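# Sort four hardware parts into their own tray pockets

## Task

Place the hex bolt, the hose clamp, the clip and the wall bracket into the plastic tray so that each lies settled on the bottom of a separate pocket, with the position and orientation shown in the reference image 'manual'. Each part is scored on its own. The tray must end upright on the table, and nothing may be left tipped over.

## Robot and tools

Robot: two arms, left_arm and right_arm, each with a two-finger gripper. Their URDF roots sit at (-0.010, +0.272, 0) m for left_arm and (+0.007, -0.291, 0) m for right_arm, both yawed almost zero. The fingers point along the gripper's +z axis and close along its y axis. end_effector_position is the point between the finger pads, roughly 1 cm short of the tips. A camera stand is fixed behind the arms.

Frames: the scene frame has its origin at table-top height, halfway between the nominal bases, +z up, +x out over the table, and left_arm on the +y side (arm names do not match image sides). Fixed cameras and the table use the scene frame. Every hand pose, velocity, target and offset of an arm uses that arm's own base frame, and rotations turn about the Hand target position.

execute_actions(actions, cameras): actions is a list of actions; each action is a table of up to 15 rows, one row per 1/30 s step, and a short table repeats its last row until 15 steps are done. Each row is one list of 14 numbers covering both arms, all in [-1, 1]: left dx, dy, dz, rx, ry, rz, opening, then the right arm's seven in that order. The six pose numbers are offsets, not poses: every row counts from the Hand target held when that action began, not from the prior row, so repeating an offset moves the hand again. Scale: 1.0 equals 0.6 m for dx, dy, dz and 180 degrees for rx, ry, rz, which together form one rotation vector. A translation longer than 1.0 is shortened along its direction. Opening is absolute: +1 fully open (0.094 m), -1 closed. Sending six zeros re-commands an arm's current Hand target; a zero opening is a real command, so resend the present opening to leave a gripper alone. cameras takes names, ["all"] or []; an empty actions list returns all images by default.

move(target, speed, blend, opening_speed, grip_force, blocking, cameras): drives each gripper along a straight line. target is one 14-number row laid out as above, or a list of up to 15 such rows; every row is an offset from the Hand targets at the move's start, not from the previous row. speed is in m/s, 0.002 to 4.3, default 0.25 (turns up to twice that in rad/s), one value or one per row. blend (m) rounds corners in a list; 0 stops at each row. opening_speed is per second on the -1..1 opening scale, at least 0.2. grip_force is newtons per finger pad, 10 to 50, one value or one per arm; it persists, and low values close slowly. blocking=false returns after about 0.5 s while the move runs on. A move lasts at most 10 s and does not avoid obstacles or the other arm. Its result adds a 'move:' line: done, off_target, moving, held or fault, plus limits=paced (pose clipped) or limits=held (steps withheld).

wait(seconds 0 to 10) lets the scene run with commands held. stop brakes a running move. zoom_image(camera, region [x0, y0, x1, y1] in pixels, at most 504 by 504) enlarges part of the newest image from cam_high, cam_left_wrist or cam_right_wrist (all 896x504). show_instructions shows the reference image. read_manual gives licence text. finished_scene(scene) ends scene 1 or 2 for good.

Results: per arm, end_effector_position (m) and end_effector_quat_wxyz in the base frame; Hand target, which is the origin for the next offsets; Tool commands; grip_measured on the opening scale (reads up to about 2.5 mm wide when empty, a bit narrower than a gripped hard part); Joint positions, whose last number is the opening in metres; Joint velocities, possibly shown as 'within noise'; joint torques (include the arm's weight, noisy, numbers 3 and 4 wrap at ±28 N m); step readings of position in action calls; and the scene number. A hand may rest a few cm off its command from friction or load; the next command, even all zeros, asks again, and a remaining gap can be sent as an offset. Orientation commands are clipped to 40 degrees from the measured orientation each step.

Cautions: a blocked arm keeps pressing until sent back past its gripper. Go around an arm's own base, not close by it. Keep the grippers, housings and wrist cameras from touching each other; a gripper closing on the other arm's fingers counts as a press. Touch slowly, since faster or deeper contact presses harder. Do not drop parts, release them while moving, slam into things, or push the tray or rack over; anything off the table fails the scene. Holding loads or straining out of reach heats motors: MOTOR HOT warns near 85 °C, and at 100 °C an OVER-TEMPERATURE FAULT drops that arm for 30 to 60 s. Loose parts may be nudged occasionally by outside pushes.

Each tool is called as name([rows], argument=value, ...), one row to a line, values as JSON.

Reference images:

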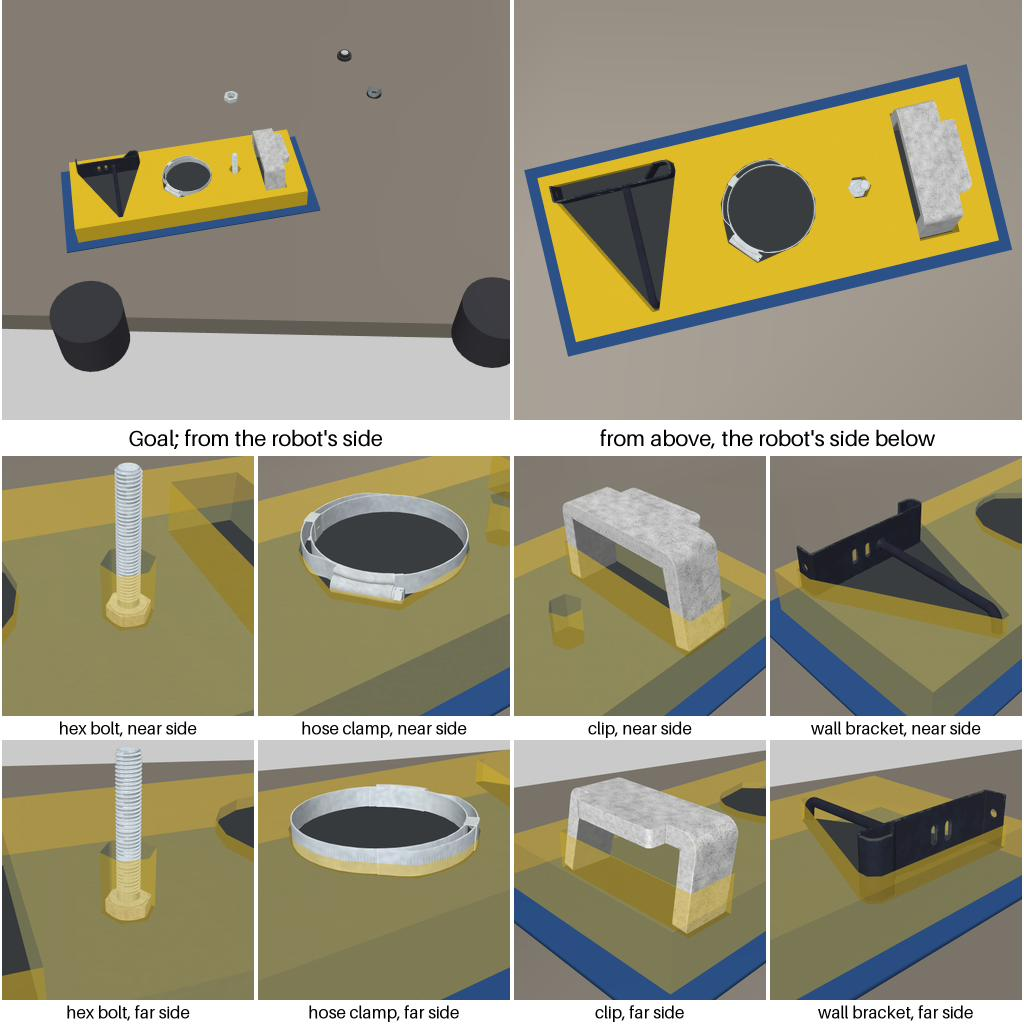

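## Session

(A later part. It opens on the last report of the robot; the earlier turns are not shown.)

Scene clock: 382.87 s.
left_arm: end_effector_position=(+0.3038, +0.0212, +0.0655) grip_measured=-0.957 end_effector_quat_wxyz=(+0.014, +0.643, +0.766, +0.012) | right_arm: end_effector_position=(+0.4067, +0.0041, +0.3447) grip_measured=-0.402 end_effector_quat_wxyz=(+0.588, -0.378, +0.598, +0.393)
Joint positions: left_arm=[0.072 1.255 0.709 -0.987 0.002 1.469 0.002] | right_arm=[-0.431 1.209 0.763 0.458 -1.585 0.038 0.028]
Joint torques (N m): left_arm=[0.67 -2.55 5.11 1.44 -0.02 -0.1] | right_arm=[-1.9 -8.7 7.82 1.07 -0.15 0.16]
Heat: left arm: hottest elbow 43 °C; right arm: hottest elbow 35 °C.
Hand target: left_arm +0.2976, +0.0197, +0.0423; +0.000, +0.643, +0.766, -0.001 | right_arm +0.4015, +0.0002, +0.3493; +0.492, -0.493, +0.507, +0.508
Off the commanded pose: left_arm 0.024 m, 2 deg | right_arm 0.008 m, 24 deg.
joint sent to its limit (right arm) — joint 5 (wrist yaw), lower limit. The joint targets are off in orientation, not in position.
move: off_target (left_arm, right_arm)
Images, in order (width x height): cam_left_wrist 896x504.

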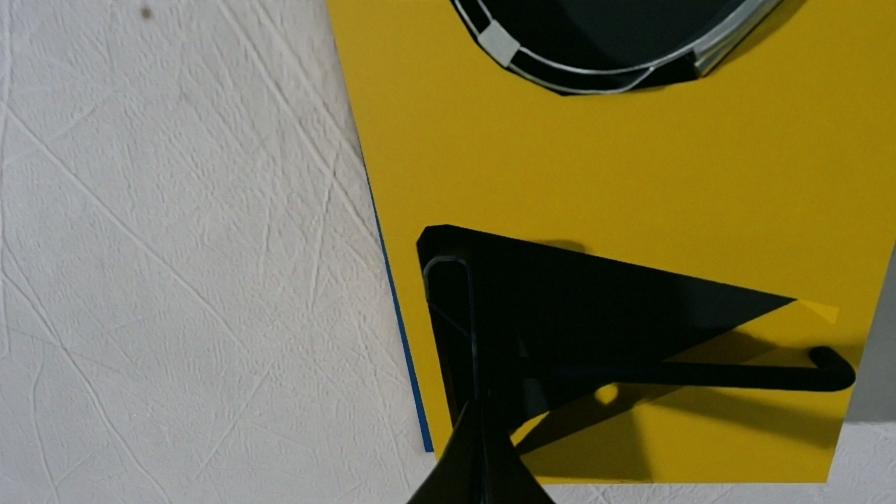

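move([
  [0,0,0.06,0,0,0.0139,-1, 0,0,0,0.0,0,0,-0.4],
  [0.004,-0.003,0.045,0,0,0.0139,-1, 0,0,0,0.0,0,0,-0.4],
], speed=0.08, cameras=["cam_left_wrist","cam_right_wrist"])

zoom_image(camera="cam_right_wrist", region=[200, 290, 350, 400])

Scene clock: 385.50 s.
left_arm: end_effector_position=(+0.2914, +0.0206, +0.0685) grip_measured=-0.957 end_effector_quat_wxyz=(-0.002, +0.631, +0.776, -0.002) | right_arm: end_effector_position=(+0.4067, +0.0041, +0.3447) grip_measured=-0.402 end_effector_quat_wxyz=(+0.588, -0.378, +0.598, +0.393)
Joint positions: left_arm=[0.072 1.246 0.711 -1.043 0 1.437 0.002] | right_arm=[-0.431 1.209 0.763 0.458 -1.585 0.038 0.028]
Joint torques (N m): left_arm=[0.26 -4.31 8.73 0.29 0.04 -0.24] | right_arm=[-1.9 -8.76 7.82 1.06 -0.14 0.16]
Heat: left arm: hottest elbow 43 °C; right arm: hottest elbow 35 °C.
Hand target: left_arm +0.3001, +0.0179, +0.0694; +0.000, +0.627, +0.779, -0.001 | right_arm +0.4015, +0.0002, +0.3493; +0.492, -0.493, +0.507, +0.508
Off the commanded pose: left_arm 0.009 m, 1 deg | right_arm 0.008 m, 24 deg.
joint sent to its limit (right arm) — joint 5 (wrist yaw), lower limit. The joint targets are off in orientation, not in position.
move: off_target (right_arm)
Images, in order (width x height): cam_left_wrist 896x504, cam_right_wrist 896x504.

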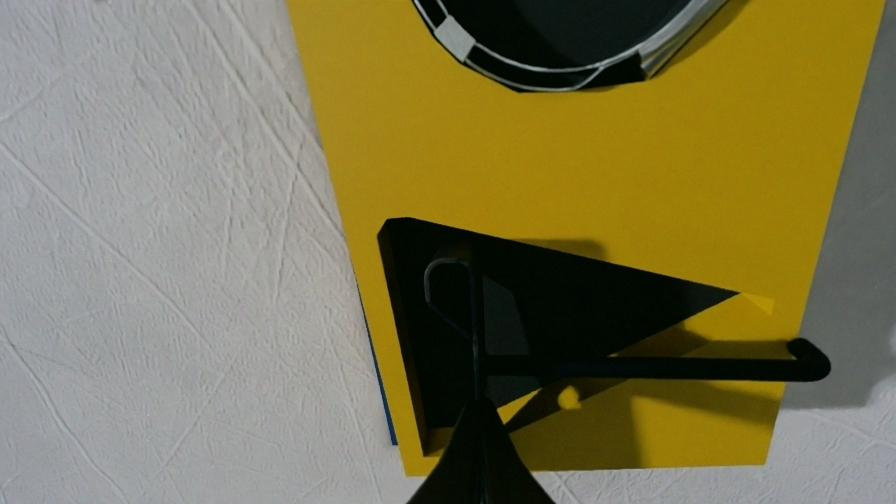

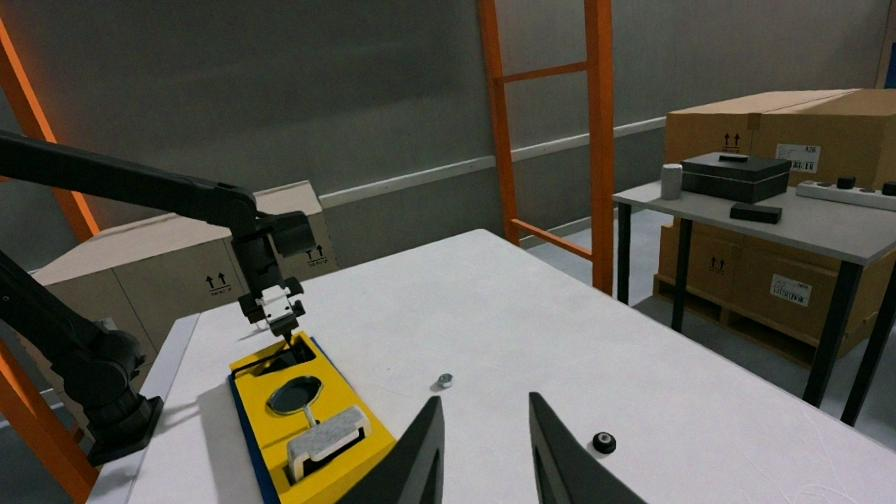

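Scaled by 3.360 from the camera's 896x504 image, which has a finer 1280x720 frame.

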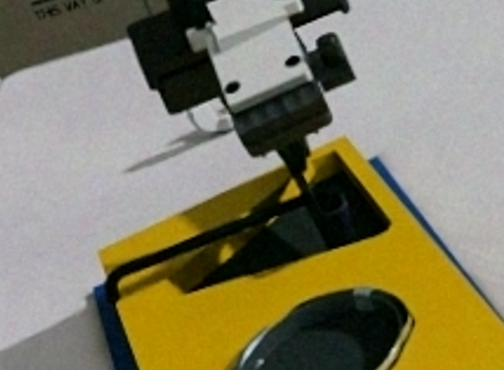

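zoom_image(camera="cam_left_wrist", region=[360, 190, 560, 450])

zoom_image(camera="cam_left_wrist", region=[660, 250, 860, 450])

Scaled by 1.938 from the camera's 896x504 image, which has a finer 1280x720 frame.

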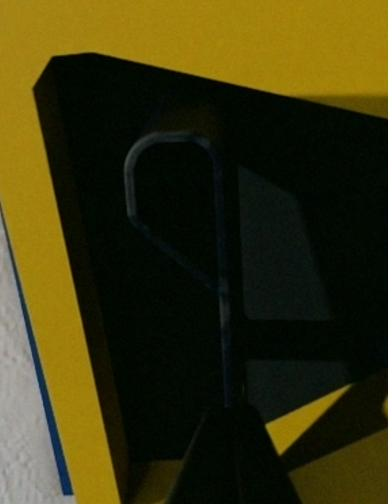

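Scaled by 2.520 from the camera's 896x504 image, which has a finer 1280x720 frame.

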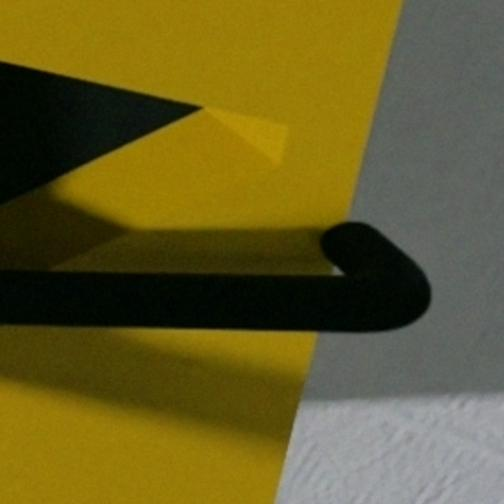

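move([
  [0.003,0.014,0.05,0,0,0.008,-1, 0,0,0,0.0,0,0,-0.4],
  [0.005,0.011,0.025,0,0,0.008,-1, 0,0,0,0.0,0,0,-0.4],
], speed=0.08, cameras=["cam_left_wrist"])

zoom_image(camera="cam_left_wrist", region=[360, 190, 560, 450])

Scene clock: 391.10 s.
left_arm: end_effector_position=(+0.2882, +0.0211, +0.0790) grip_measured=-0.957 end_effector_quat_wxyz=(-0.010, +0.625, +0.780, -0.010) | right_arm: end_effector_position=(+0.4067, +0.0041, +0.3447) grip_measured=-0.402 end_effector_quat_wxyz=(+0.588, -0.378, +0.598, +0.393)
Joint positions: left_arm=[0.075 1.235 0.734 -1.098 0 1.427 0.002] | right_arm=[-0.431 1.209 0.763 0.458 -1.585 0.038 0.028]
Joint torques (N m): left_arm=[1.79 -4.89 9.68 0.47 0.02 -0.2] | right_arm=[-1.9 -8.7 7.82 1.06 -0.14 0.15]
Heat: left arm: hottest elbow 43 °C; right arm: hottest elbow 35 °C.
Hand target: left_arm +0.3031, +0.0245, +0.0844; +0.000, +0.617, +0.787, +0.000 | right_arm +0.4015, +0.0002, +0.3493; +0.492, -0.493, +0.507, +0.508
Off the commanded pose: left_arm 0.016 m, 2 deg | right_arm 0.008 m, 24 deg.
joint sent to its limit (right arm) — joint 5 (wrist yaw), lower limit. The joint targets are off in orientation, not in position.
move: off_target (left_arm, right_arm)
Images, in order (width x height): cam_left_wrist 896x504.

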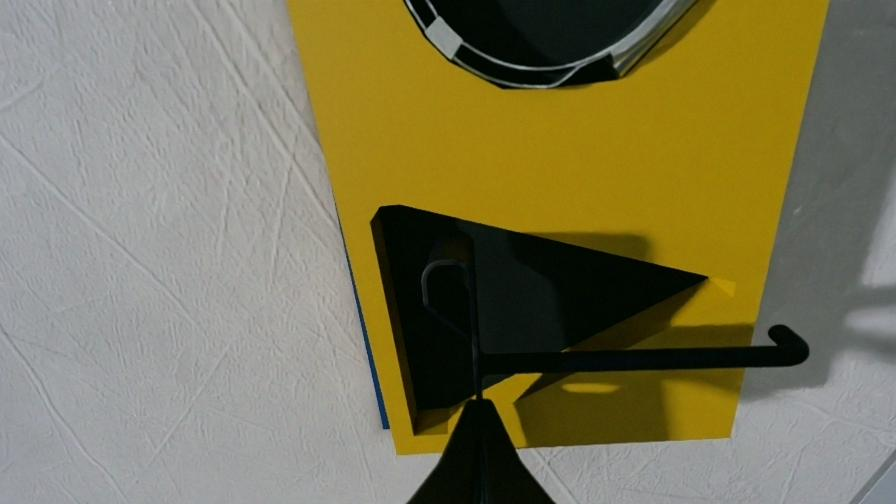

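Scaled by 1.938 from the camera's 896x504 image, which has a finer 1280x720 frame.

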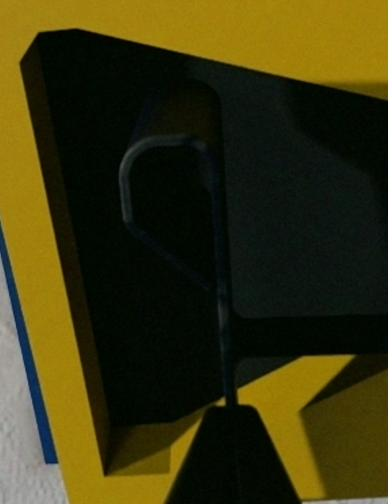

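move([
  [0.03,0.01,0.03,0,0,0,-1, 0,0,0,0.0,0,0,-0.4],
  [0.005,0.003,-0.005,0,0,0,-1, 0,0,0,0.0,0,0,-0.4],
], speed=0.1, cameras=["cam_left_wrist"])

Scene clock: 393.27 s.
left_arm: end_effector_position=(+0.3070, +0.0249, +0.0859) grip_measured=-0.957 end_effector_quat_wxyz=(+0.000, +0.622, +0.783, +0.000) | right_arm: end_effector_position=(+0.4067, +0.0041, +0.3447) grip_measured=-0.402 end_effector_quat_wxyz=(+0.588, -0.378, +0.598, +0.393)
Joint positions: left_arm=[0.083 1.258 0.774 -1.087 0 1.426 0.002] | right_arm=[-0.431 1.209 0.763 0.458 -1.585 0.038 0.028]
Joint torques (N m): left_arm=[1.61 -5.54 6.76 0.59 0.05 -0.13] | right_arm=[-1.9 -8.76 7.8 1.06 -0.14 0.16]
Heat: left arm: hottest elbow 43 °C; right arm: hottest elbow 35 °C.
Hand target: left_arm +0.3060, +0.0262, +0.0812; +0.000, +0.617, +0.787, -0.001 | right_arm +0.4015, +0.0002, +0.3493; +0.492, -0.493, +0.507, +0.508
Off the commanded pose: left_arm 0.005 m, 1 deg | right_arm 0.008 m, 24 deg.
joint sent to its limit (right arm) — joint 5 (wrist yaw), lower limit. The joint targets are off in orientation, not in position.
move: off_target (right_arm)
Images, in order (width x height): cam_left_wrist 896x504.

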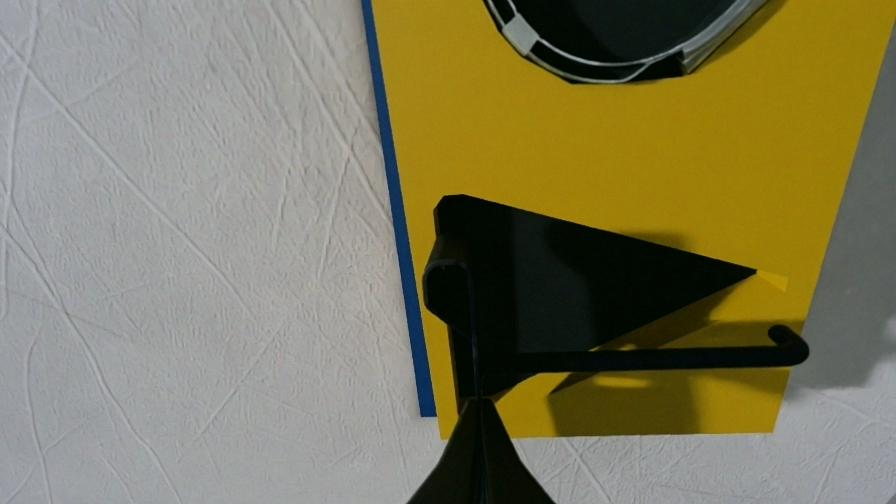

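move(target=[-0.0125,0.001,-0.0185,0,0,0,-1, 0,0,0,0.0,0,0,-0.4], speed=0.06, cameras=["cam_left_wrist"])

zoom_image(camera="cam_left_wrist", region=[360, 190, 560, 450])

Scene clock: 394.57 s.
left_arm: end_effector_position=(+0.2998, +0.0243, +0.0742) grip_measured=-0.957 end_effector_quat_wxyz=(-0.001, +0.622, +0.783, -0.001) | right_arm: end_effector_position=(+0.4067, +0.0041, +0.3447) grip_measured=-0.402 end_effector_quat_wxyz=(+0.588, -0.378, +0.598, +0.393)
Joint positions: left_arm=[0.083 1.258 0.739 -1.055 0 1.426 0.002] | right_arm=[-0.431 1.209 0.763 0.458 -1.585 0.038 0.028]
Joint torques (N m): left_arm=[1.85 -6.18 6.53 0.73 0.05 -0.11] | right_arm=[-1.9 -8.7 7.79 1.06 -0.14 0.15]
Heat: left arm: hottest elbow 43 °C; right arm: hottest elbow 35 °C.
Hand target: left_arm +0.2985, +0.0268, +0.0702; +0.000, +0.617, +0.787, -0.001 | right_arm +0.4015, +0.0002, +0.3493; +0.492, -0.493, +0.507, +0.508
Off the commanded pose: left_arm 0.005 m, 1 deg | right_arm 0.008 m, 24 deg.
joint sent to its limit (right arm) — joint 5 (wrist yaw), lower limit. The joint targets are off in orientation, not in position.
move: off_target (right_arm)
Images, in order (width x height): cam_left_wrist 896x504.

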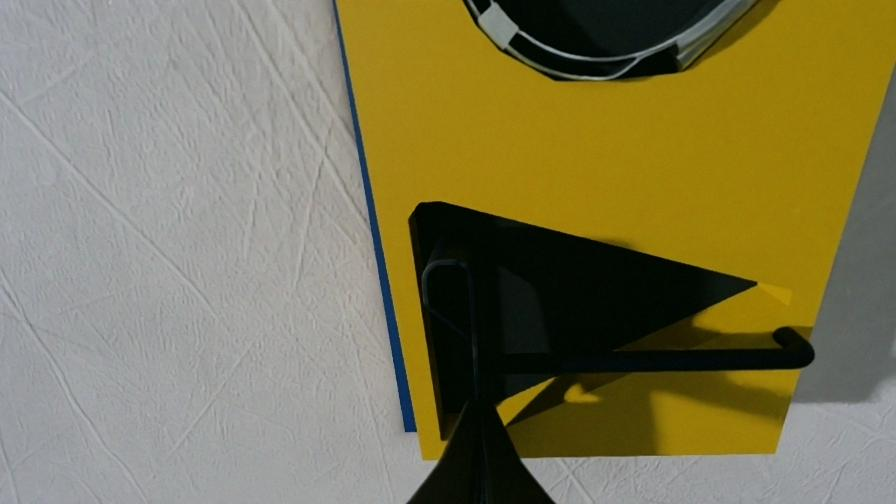

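Scaled by 1.938 from the camera's 896x504 image, which has a finer 1280x720 frame.

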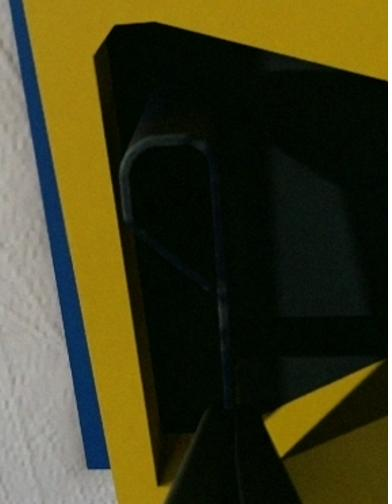

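move([
  [0.002,0.016,0.003,0,0,0,-1, 0,0,0,0.0,0,0,-0.4],
  [0.001,0.004,0,0,0,0,-1, 0,0,0,0.0,0,0,-0.4],
], speed=0.06)

move(target=[0.004,0.0,-0.038,0,0,0,-1, 0,0,0,0.0,0,0,-0.4], speed=0.05, cameras=["cam_left_wrist"])

Scene clock: 396.20 s.
left_arm: end_effector_position=(+0.2991, +0.0324, +0.0742) grip_measured=-0.957 end_effector_quat_wxyz=(-0.001, +0.615, +0.788, -0.001) | right_arm: end_effector_position=(+0.4067, +0.0041, +0.3447) grip_measured=-0.402 end_effector_quat_wxyz=(+0.588, -0.378, +0.598, +0.393)
Joint positions: left_arm=[0.11 1.258 0.739 -1.055 0 1.435 0.002] | right_arm=[-0.431 1.209 0.763 0.458 -1.585 0.038 0.028]
Joint torques (N m): left_arm=[0.32 -6.01 6.74 0.72 0.03 -0.1] | right_arm=[-1.96 -8.76 7.82 1.07 -0.14 0.16]
Heat: left arm: hottest elbow 42 °C; right arm: hottest elbow 35 °C.
Hand target: left_arm +0.2992, +0.0293, +0.0702; +0.000, +0.617, +0.787, -0.001 | right_arm +0.4015, +0.0002, +0.3493; +0.492, -0.493, +0.507, +0.508
Off the commanded pose: left_arm 0.005 m, 0 deg | right_arm 0.008 m, 24 deg.
joint sent to its limit (right arm) — joint 5 (wrist yaw), lower limit. The joint targets are off in orientation, not in position.
move: off_target (right_arm)

Scene clock: 397.03 s.
left_arm: end_effector_position=(+0.3046, +0.0332, +0.0669) grip_measured=-0.957 end_effector_quat_wxyz=(+0.009, +0.615, +0.788, +0.009) | right_arm: end_effector_position=(+0.4067, +0.0041, +0.3447) grip_measured=-0.402 end_effector_quat_wxyz=(+0.588, -0.378, +0.598, +0.393)
Joint positions: left_arm=[0.11 1.266 0.723 -1.002 0 1.435 0.002] | right_arm=[-0.431 1.209 0.763 0.458 -1.585 0.038 0.028]
Joint torques (N m): left_arm=[0.15 -3.43 5.59 1.5 0.03 -0.1] | right_arm=[-1.9 -8.7 7.82 1.06 -0.14 0.16]
Heat: left arm: hottest elbow 42 °C; right arm: hottest elbow 35 °C.
Hand target: left_arm +0.3015, +0.0293, +0.0474; +0.000, +0.617, +0.787, +0.000 | right_arm +0.4015, +0.0002, +0.3493; +0.492, -0.493, +0.507, +0.508
Off the commanded pose: left_arm 0.020 m, 2 deg | right_arm 0.008 m, 24 deg.
joint sent to its limit (right arm) — joint 5 (wrist yaw), lower limit. The joint targets are off in orientation, not in position.
move: off_target (left_arm, right_arm)
Images, in order (width x height): cam_left_wrist 896x504.

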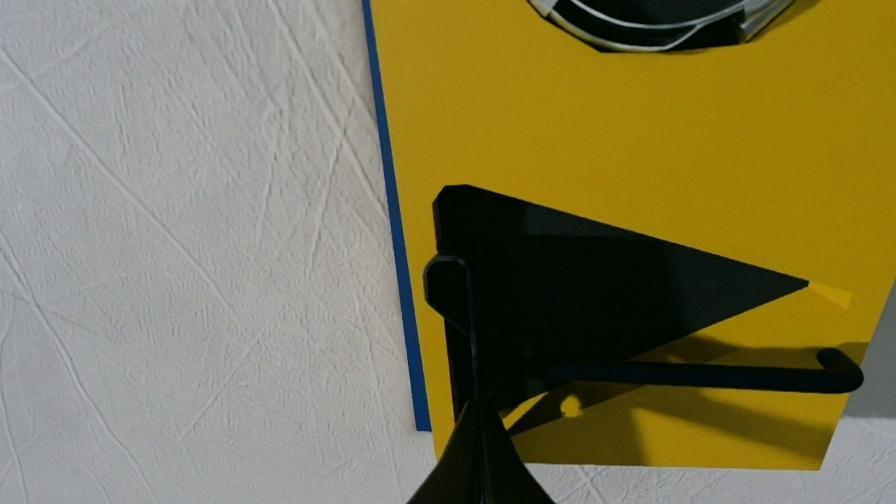

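move([
  [-0.002,-0.0105,0.05,0,0,0,-1, 0,0,0,0.0,0,0,-0.4],
  [0.0,-0.0115,0.038,0,0,0,-1, 0,0,0,0.0,0,0,-0.4],
], speed=0.06, cameras=["cam_left_wrist"])

Scene clock: 399.30 s.
left_arm: end_effector_position=(+0.2954, +0.0273, +0.0691) grip_measured=-0.957 end_effector_quat_wxyz=(-0.004, +0.618, +0.786, -0.001) | right_arm: end_effector_position=(+0.4067, +0.0041, +0.3447) grip_measured=-0.402 end_effector_quat_wxyz=(+0.588, -0.378, +0.598, +0.393)
Joint positions: left_arm=[0.092 1.258 0.723 -1.043 -0.003 1.425 0.002] | right_arm=[-0.431 1.209 0.763 0.458 -1.585 0.038 0.028]
Joint torques (N m): left_arm=[-0.03 -5.36 8.16 0.23 0.17 -0.25] | right_arm=[-1.9 -8.7 7.8 1.03 -0.14 0.16]
Heat: left arm: hottest elbow 42 °C; right arm: hottest elbow 35 °C.
Hand target: left_arm +0.3015, +0.0224, +0.0702; +0.000, +0.617, +0.787, +0.000 | right_arm +0.4015, +0.0002, +0.3493; +0.492, -0.493, +0.507, +0.508
Off the commanded pose: left_arm 0.008 m, 1 deg | right_arm 0.008 m, 24 deg.
joint sent to its limit (right arm) — joint 5 (wrist yaw), lower limit. The joint targets are off in orientation, not in position.
move: off_target (right_arm)
Images, in order (width x height): cam_left_wrist 896x504.

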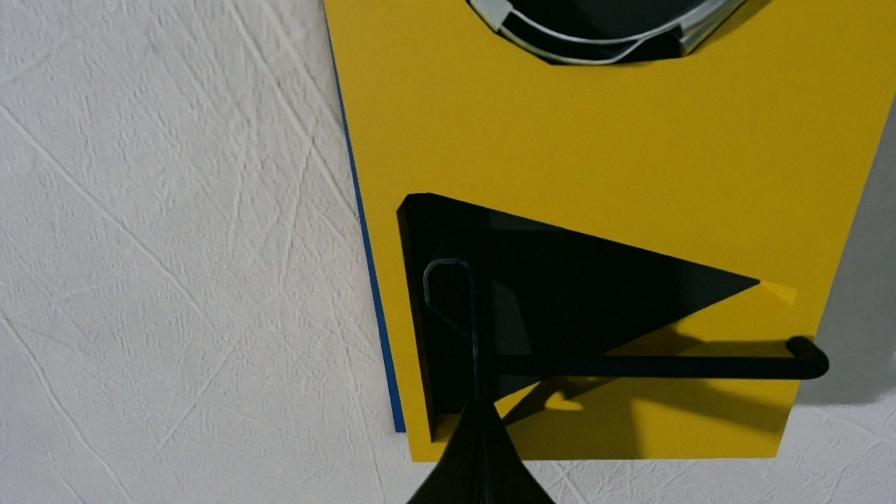

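move(target=[0,0,0.05,0,0,0,-1, -0.03,0.33,-0.15,0,0,0,-0.4], speed=0.15, cameras=["cam_left_wrist","cam_right_wrist"])

zoom_image(camera="cam_right_wrist", region=[200, 150, 500, 400])

Scene clock: 402.87 s.
left_arm: end_effector_position=(+0.2820, +0.0251, +0.0794) grip_measured=-0.957 end_effector_quat_wxyz=(-0.019, +0.617, +0.787, -0.017) | right_arm: end_effector_position=(+0.3818, +0.1940, +0.2590) grip_measured=-0.402 end_effector_quat_wxyz=(+0.490, -0.492, +0.512, +0.506)
Joint positions: left_arm=[0.09 1.233 0.733 -1.121 0 1.42 0.002] | right_arm=[0.054 1.378 0.678 0.578 -1.513 -0.085 0.028]
Joint torques (N m): left_arm=[0.15 -6.59 11.23 -0.44 0.07 -0.18] | right_arm=[-0.32 -7.47 7.49 2.22 0.05 0.2]
Heat: left arm: hottest elbow 43 °C; right arm: hottest elbow 35 °C.
Hand target: left_arm +0.3015, +0.0223, +0.1001; +0.000, +0.617, +0.787, -0.001 | right_arm +0.3835, +0.1982, +0.2593; +0.492, -0.493, +0.507, +0.508
Off the commanded pose: left_arm 0.029 m, 3 deg | right_arm 0.004 m, 1 deg.
move: off_target (left_arm)
Images, in order (width x height): cam_left_wrist 896x504, cam_right_wrist 896x504.

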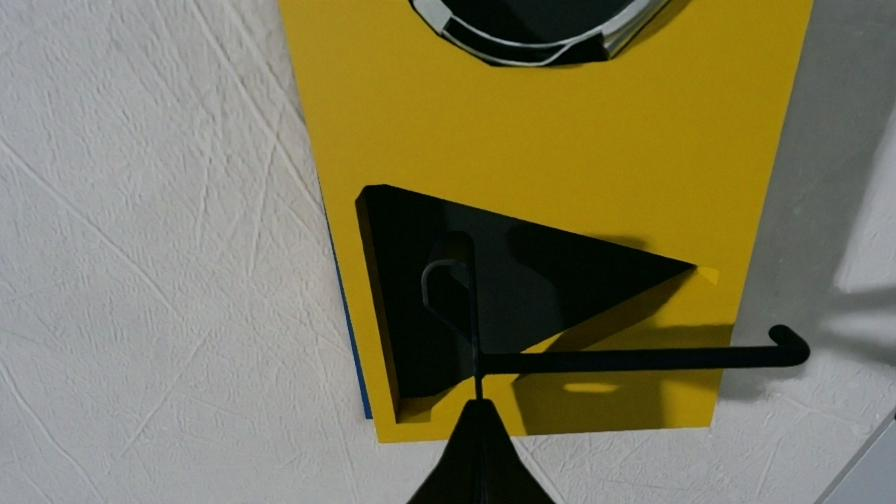

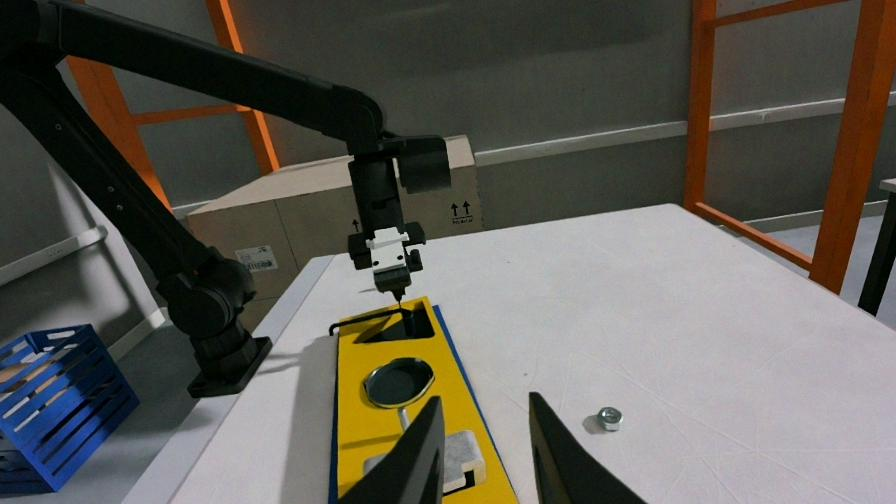

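Scaled by 1.680 from the camera's 896x504 image, which has a finer 1280x720 frame.

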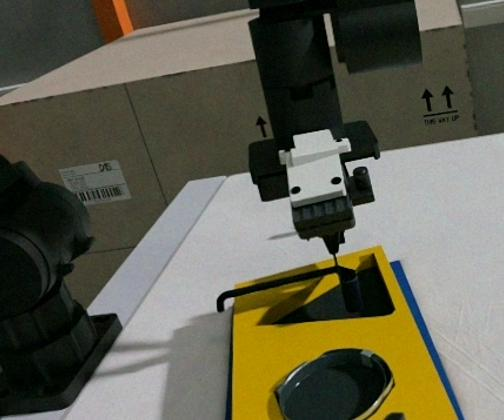

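move([
  [0.04,0.004,0.0,0,0,0,-1, -0.0,0.0,0,0,0,0,-0.4],
  [0.0,0.004,-0.03,0,0,0,-1, -0.0,0.0,0,0,0,0,-0.4],
], speed=0.12, cameras=["cam_left_wrist","cam_right_wrist"])

zoom_image(camera="cam_right_wrist", region=[310, 260, 460, 370])

Scene clock: 404.93 s.
left_arm: end_effector_position=(+0.3014, +0.0268, +0.0812) grip_measured=-0.957 end_effector_quat_wxyz=(-0.007, +0.617, +0.787, -0.007) | right_arm: end_effector_position=(+0.3835, +0.1941, +0.2613) grip_measured=-0.402 end_effector_quat_wxyz=(+0.493, -0.492, +0.509, +0.505)
Joint positions: left_arm=[0.09 1.264 0.765 -1.091 0 1.42 0.002] | right_arm=[0.054 1.386 0.678 0.643 -1.512 -0.035 0.028]
Joint torques (N m): left_arm=[0.44 -7.36 6.6 0.59 0.05 -0.12] | right_arm=[-0.32 -7.53 6.94 2.15 0.09 0.16]
Heat: left arm: hottest elbow 43 °C; right arm: hottest elbow 35 °C.
Hand target: left_arm +0.3015, +0.0247, +0.0821; +0.000, +0.617, +0.787, -0.001 | right_arm +0.3835, +0.1982, +0.2593; +0.492, -0.493, +0.507, +0.508
Off the commanded pose: left_arm 0.002 m, 1 deg | right_arm 0.005 m, 0 deg.
move: done
Images, in order (width x height): cam_left_wrist 896x504, cam_right_wrist 896x504.

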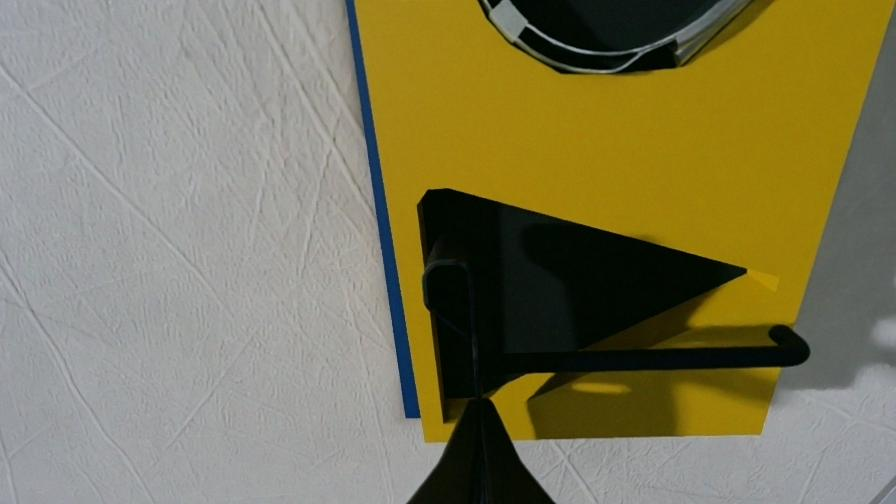

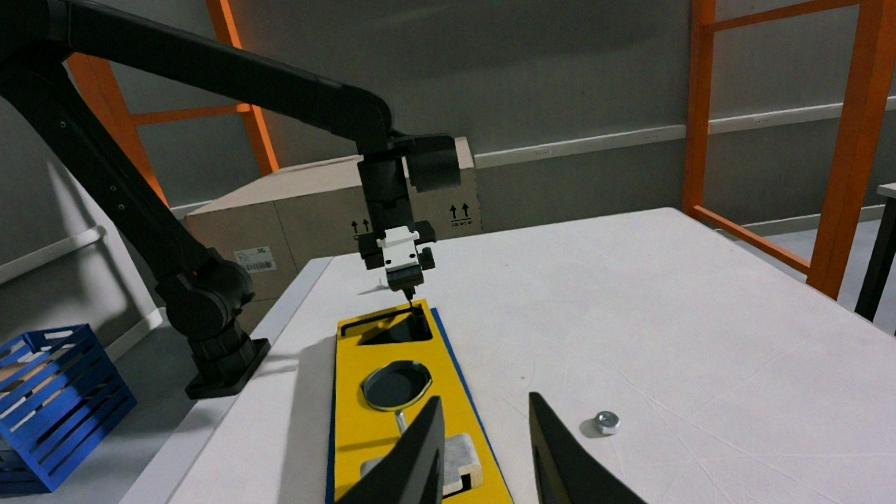

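Scaled by 3.360 from the camera's 896x504 image, which has a finer 1280x720 frame.

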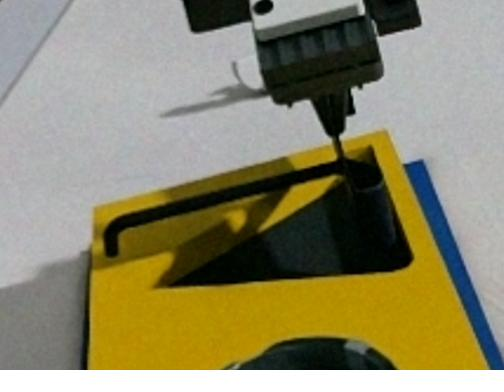

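move([
  [0.03,-0.0055,0.01,0,0,0,-1, -0.0,0.0,0,0,0,0,-0.4],
  [0.0115,-0.005,-0.045,0,0,0,-1, -0.0,0.0,0,0,0,0,-0.4],
], speed=0.06, cameras=["cam_left_wrist","cam_right_wrist"])

zoom_image(camera="cam_right_wrist", region=[310, 260, 460, 370])

Scene clock: 408.57 s.
left_arm: end_effector_position=(+0.3080, +0.0248, +0.0673) grip_measured=-0.957 end_effector_quat_wxyz=(+0.001, +0.617, +0.787, +0.001) | right_arm: end_effector_position=(+0.3836, +0.1941, +0.2612) grip_measured=-0.402 end_effector_quat_wxyz=(+0.492, -0.492, +0.510, +0.506)
Joint positions: left_arm=[0.082 1.288 0.744 -1.023 0.001 1.413 0.002] | right_arm=[0.054 1.386 0.678 0.644 -1.512 -0.033 0.028]
Joint torques (N m): left_arm=[0.56 -5.01 6.15 1.43 0.03 -0.16] | right_arm=[-0.32 -7.59 6.94 2.18 0.09 0.16]
Heat: left arm: hottest elbow 42 °C; right arm: hottest elbow 35 °C.
Hand target: left_arm +0.3084, +0.0218, +0.0552; +0.000, +0.617, +0.787, -0.001 | right_arm +0.3836, +0.1982, +0.2593; +0.492, -0.493, +0.507, +0.508
Off the commanded pose: left_arm 0.013 m, 0 deg | right_arm 0.004 m, 0 deg.
move: off_target (left_arm)
Images, in order (width x height): cam_left_wrist 896x504, cam_right_wrist 896x504.

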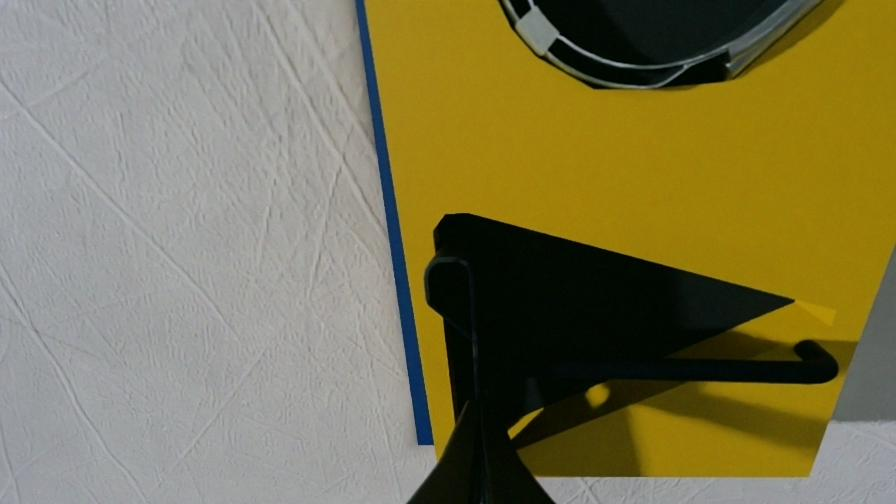

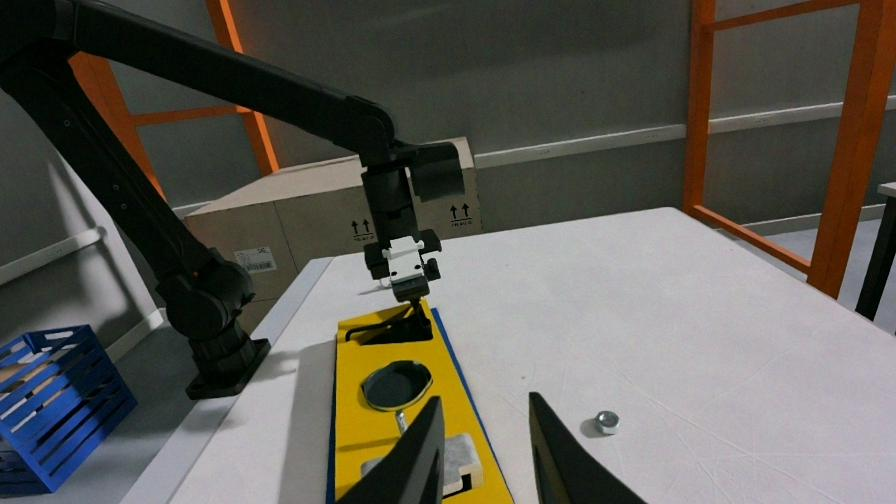

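Scaled by 3.360 from the camera's 896x504 image, which has a finer 1280x720 frame.

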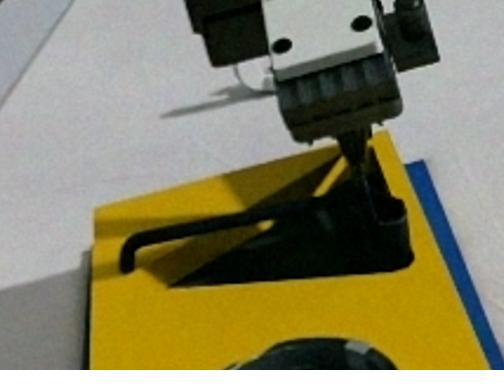

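move(target=[-0.002,-0.003,-0.02,0,0,0,-1, -0.0,0.0,0,0,0,0,-0.4], speed=0.06, cameras=["cam_left_wrist","cam_right_wrist"])

zoom_image(camera="cam_right_wrist", region=[310, 260, 460, 370])

Scene clock: 409.73 s.
left_arm: end_effector_position=(+0.3123, +0.0246, +0.0655) grip_measured=-0.957 end_effector_quat_wxyz=(+0.009, +0.618, +0.786, +0.009) | right_arm: end_effector_position=(+0.3836, +0.1941, +0.2612) grip_measured=-0.402 end_effector_quat_wxyz=(+0.492, -0.492, +0.510, +0.506)
Joint positions: left_arm=[0.08 1.288 0.738 -0.995 -0.001 1.413 0.002] | right_arm=[0.054 1.386 0.678 0.644 -1.512 -0.033 0.028]
Joint torques (N m): left_arm=[0.26 -3.84 4.79 1.88 0.08 -0.18] | right_arm=[-0.32 -7.53 6.95 2.19 0.09 0.15]
Heat: left arm: hottest elbow 42 °C; right arm: hottest elbow 35 °C.
Hand target: left_arm +0.3074, +0.0200, +0.0433; +0.000, +0.617, +0.787, +0.000 | right_arm +0.3836, +0.1982, +0.2593; +0.492, -0.493, +0.507, +0.508
Off the commanded pose: left_arm 0.023 m, 2 deg | right_arm 0.004 m, 0 deg.
move: off_target (left_arm)
Images, in order (width x height): cam_left_wrist 896x504, cam_right_wrist 896x504.

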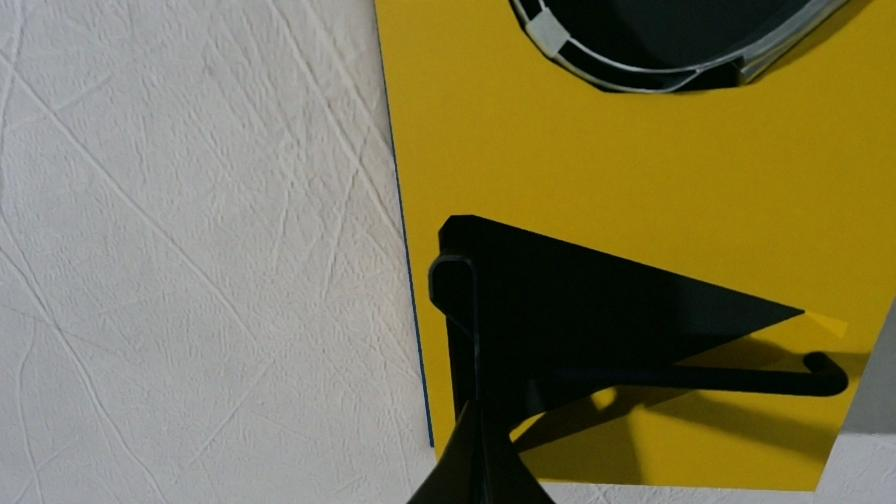

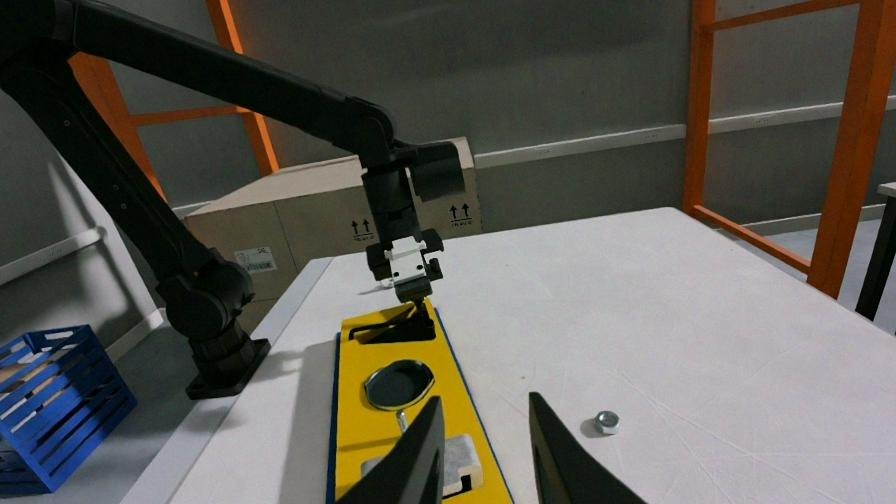

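Scaled by 3.360 from the camera's 896x504 image, which has a finer 1280x720 frame.

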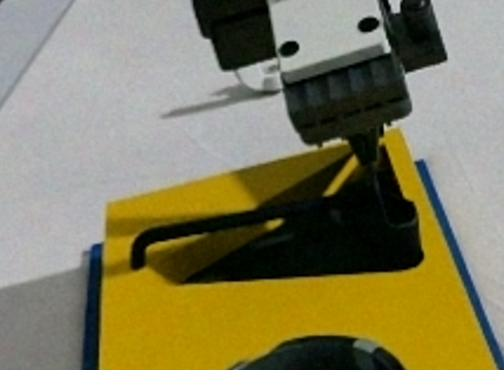

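move([
  [0.0,-0.0035,0.055,-0.0378,-0.0093,0,-1, -0.0,0.0,0,0,0,0,-0.4],
  [0.03,-0.0035,0.06,-0.0378,-0.0093,0,-1, -0.0,0.0,0,0,0,0,-0.4],
  [-0.002,-0.0035,0.05,-0.0378,-0.0093,0,-1, -0.0,0.0,0,0,0,0,-0.4],
], speed=0.1, cameras=["cam_left_wrist","cam_right_wrist"])

zoom_image(camera="cam_right_wrist", region=[310, 260, 460, 370])

zoom_image(camera="cam_left_wrist", region=[360, 190, 560, 450])

Scene clock: 413.60 s.
left_arm: end_effector_position=(+0.3094, +0.0159, +0.0712) grip_measured=-0.957 end_effector_quat_wxyz=(+0.044, +0.616, +0.786, -0.037) | right_arm: end_effector_position=(+0.3836, +0.1941, +0.2612) grip_measured=-0.402 end_effector_quat_wxyz=(+0.492, -0.492, +0.510, +0.506)
Joint positions: left_arm=[0.118 1.279 0.744 -1.026 0.116 1.446 0.002] | right_arm=[0.054 1.386 0.678 0.644 -1.512 -0.033 0.028]
Joint torques (N m): left_arm=[2.37 -7.88 6.72 -0.05 0.31 0.04] | right_arm=[-0.32 -7.53 6.95 2.18 0.09 0.16]
Heat: left arm: hottest elbow 42 °C; right arm: hottest elbow 34 °C.
Hand target: left_arm +0.3061, +0.0179, +0.0733; +0.048, +0.615, +0.786, -0.038 | right_arm +0.3836, +0.1982, +0.2593; +0.492, -0.493, +0.507, +0.508
Off the commanded pose: left_arm 0.004 m, 0 deg | right_arm 0.004 m, 0 deg.
move: done
Images, in order (width x height): cam_left_wrist 896x504, cam_right_wrist 896x504.

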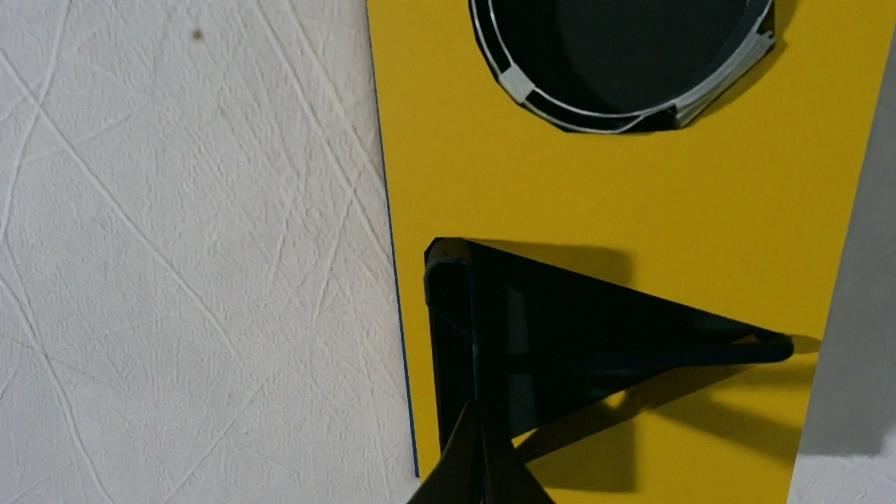

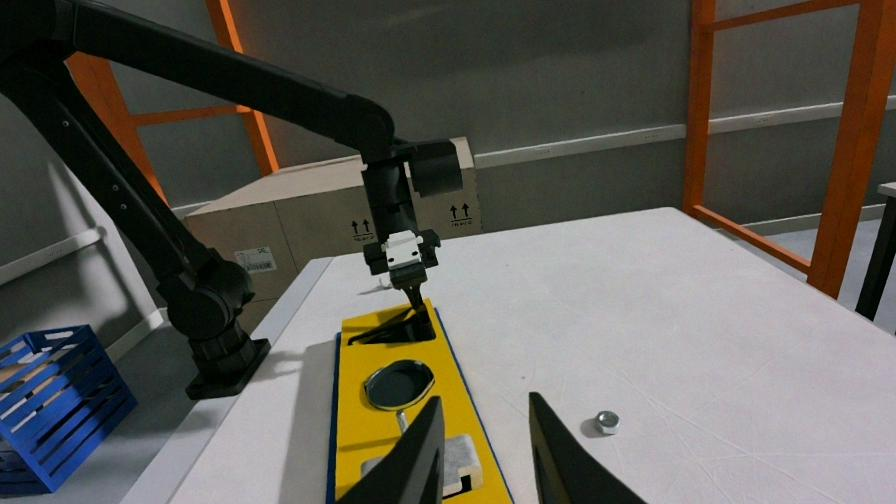

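Scaled by 3.360 from the camera's 896x504 image, which has a finer 1280x720 frame.

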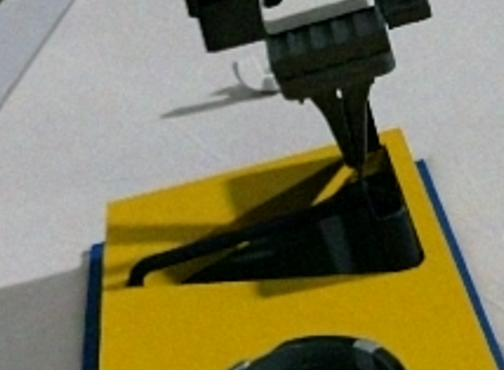

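Scaled by 1.938 from the camera's 896x504 image, which has a finer 1280x720 frame.

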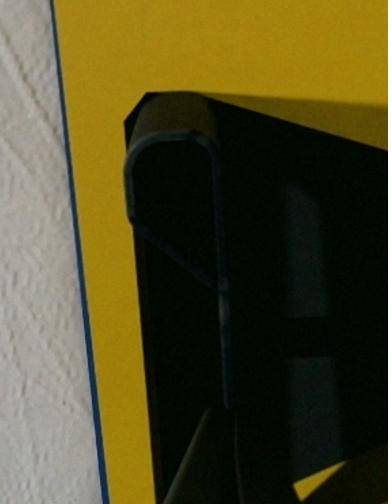

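move(target=[0.003,-0.002,-0.03,0,0,0,-1, -0.0,0.0,0,0,0,0,-0.4], speed=0.05, cameras=["cam_left_wrist","cam_right_wrist"])

zoom_image(camera="cam_right_wrist", region=[310, 260, 460, 370])

Scene clock: 414.73 s.
left_arm: end_effector_position=(+0.3105, +0.0163, +0.0647) grip_measured=-0.957 end_effector_quat_wxyz=(+0.051, +0.616, +0.786, -0.031) | right_arm: end_effector_position=(+0.3836, +0.1941, +0.2612) grip_measured=-0.402 end_effector_quat_wxyz=(+0.492, -0.492, +0.510, +0.506)
Joint positions: left_arm=[0.118 1.281 0.725 -0.987 0.116 1.446 0.002] | right_arm=[0.054 1.386 0.678 0.644 -1.512 -0.033 0.028]
Joint torques (N m): left_arm=[1.9 -5.25 6.41 0.68 0.31 0] | right_arm=[-0.26 -7.59 6.94 2.18 0.09 0.16]
Heat: left arm: hottest elbow 41 °C; right arm: hottest elbow 34 °C.
Hand target: left_arm +0.3078, +0.0167, +0.0551; +0.048, +0.615, +0.786, -0.038 | right_arm +0.3836, +0.1982, +0.2593; +0.492, -0.493, +0.507, +0.508
Off the commanded pose: left_arm 0.010 m, 1 deg | right_arm 0.004 m, 0 deg.
move: done
Images, in order (width x height): cam_left_wrist 896x504, cam_right_wrist 896x504.

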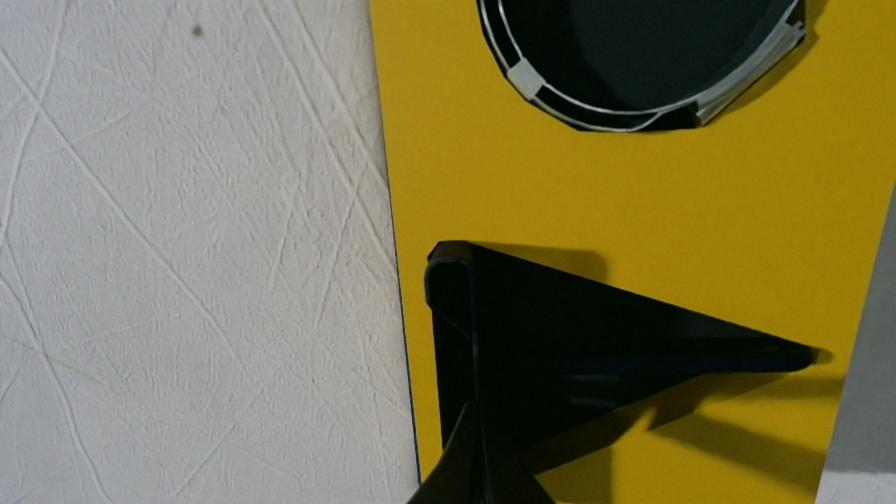

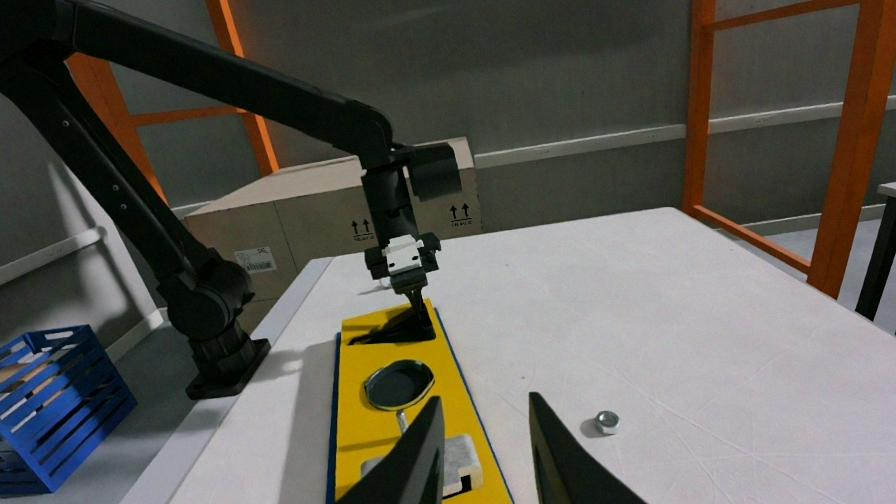

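Scaled by 3.360 from the camera's 896x504 image, which has a finer 1280x720 frame.

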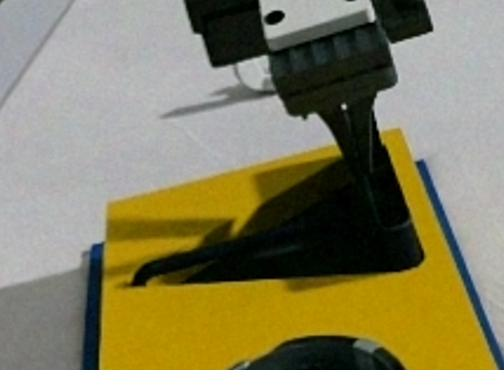

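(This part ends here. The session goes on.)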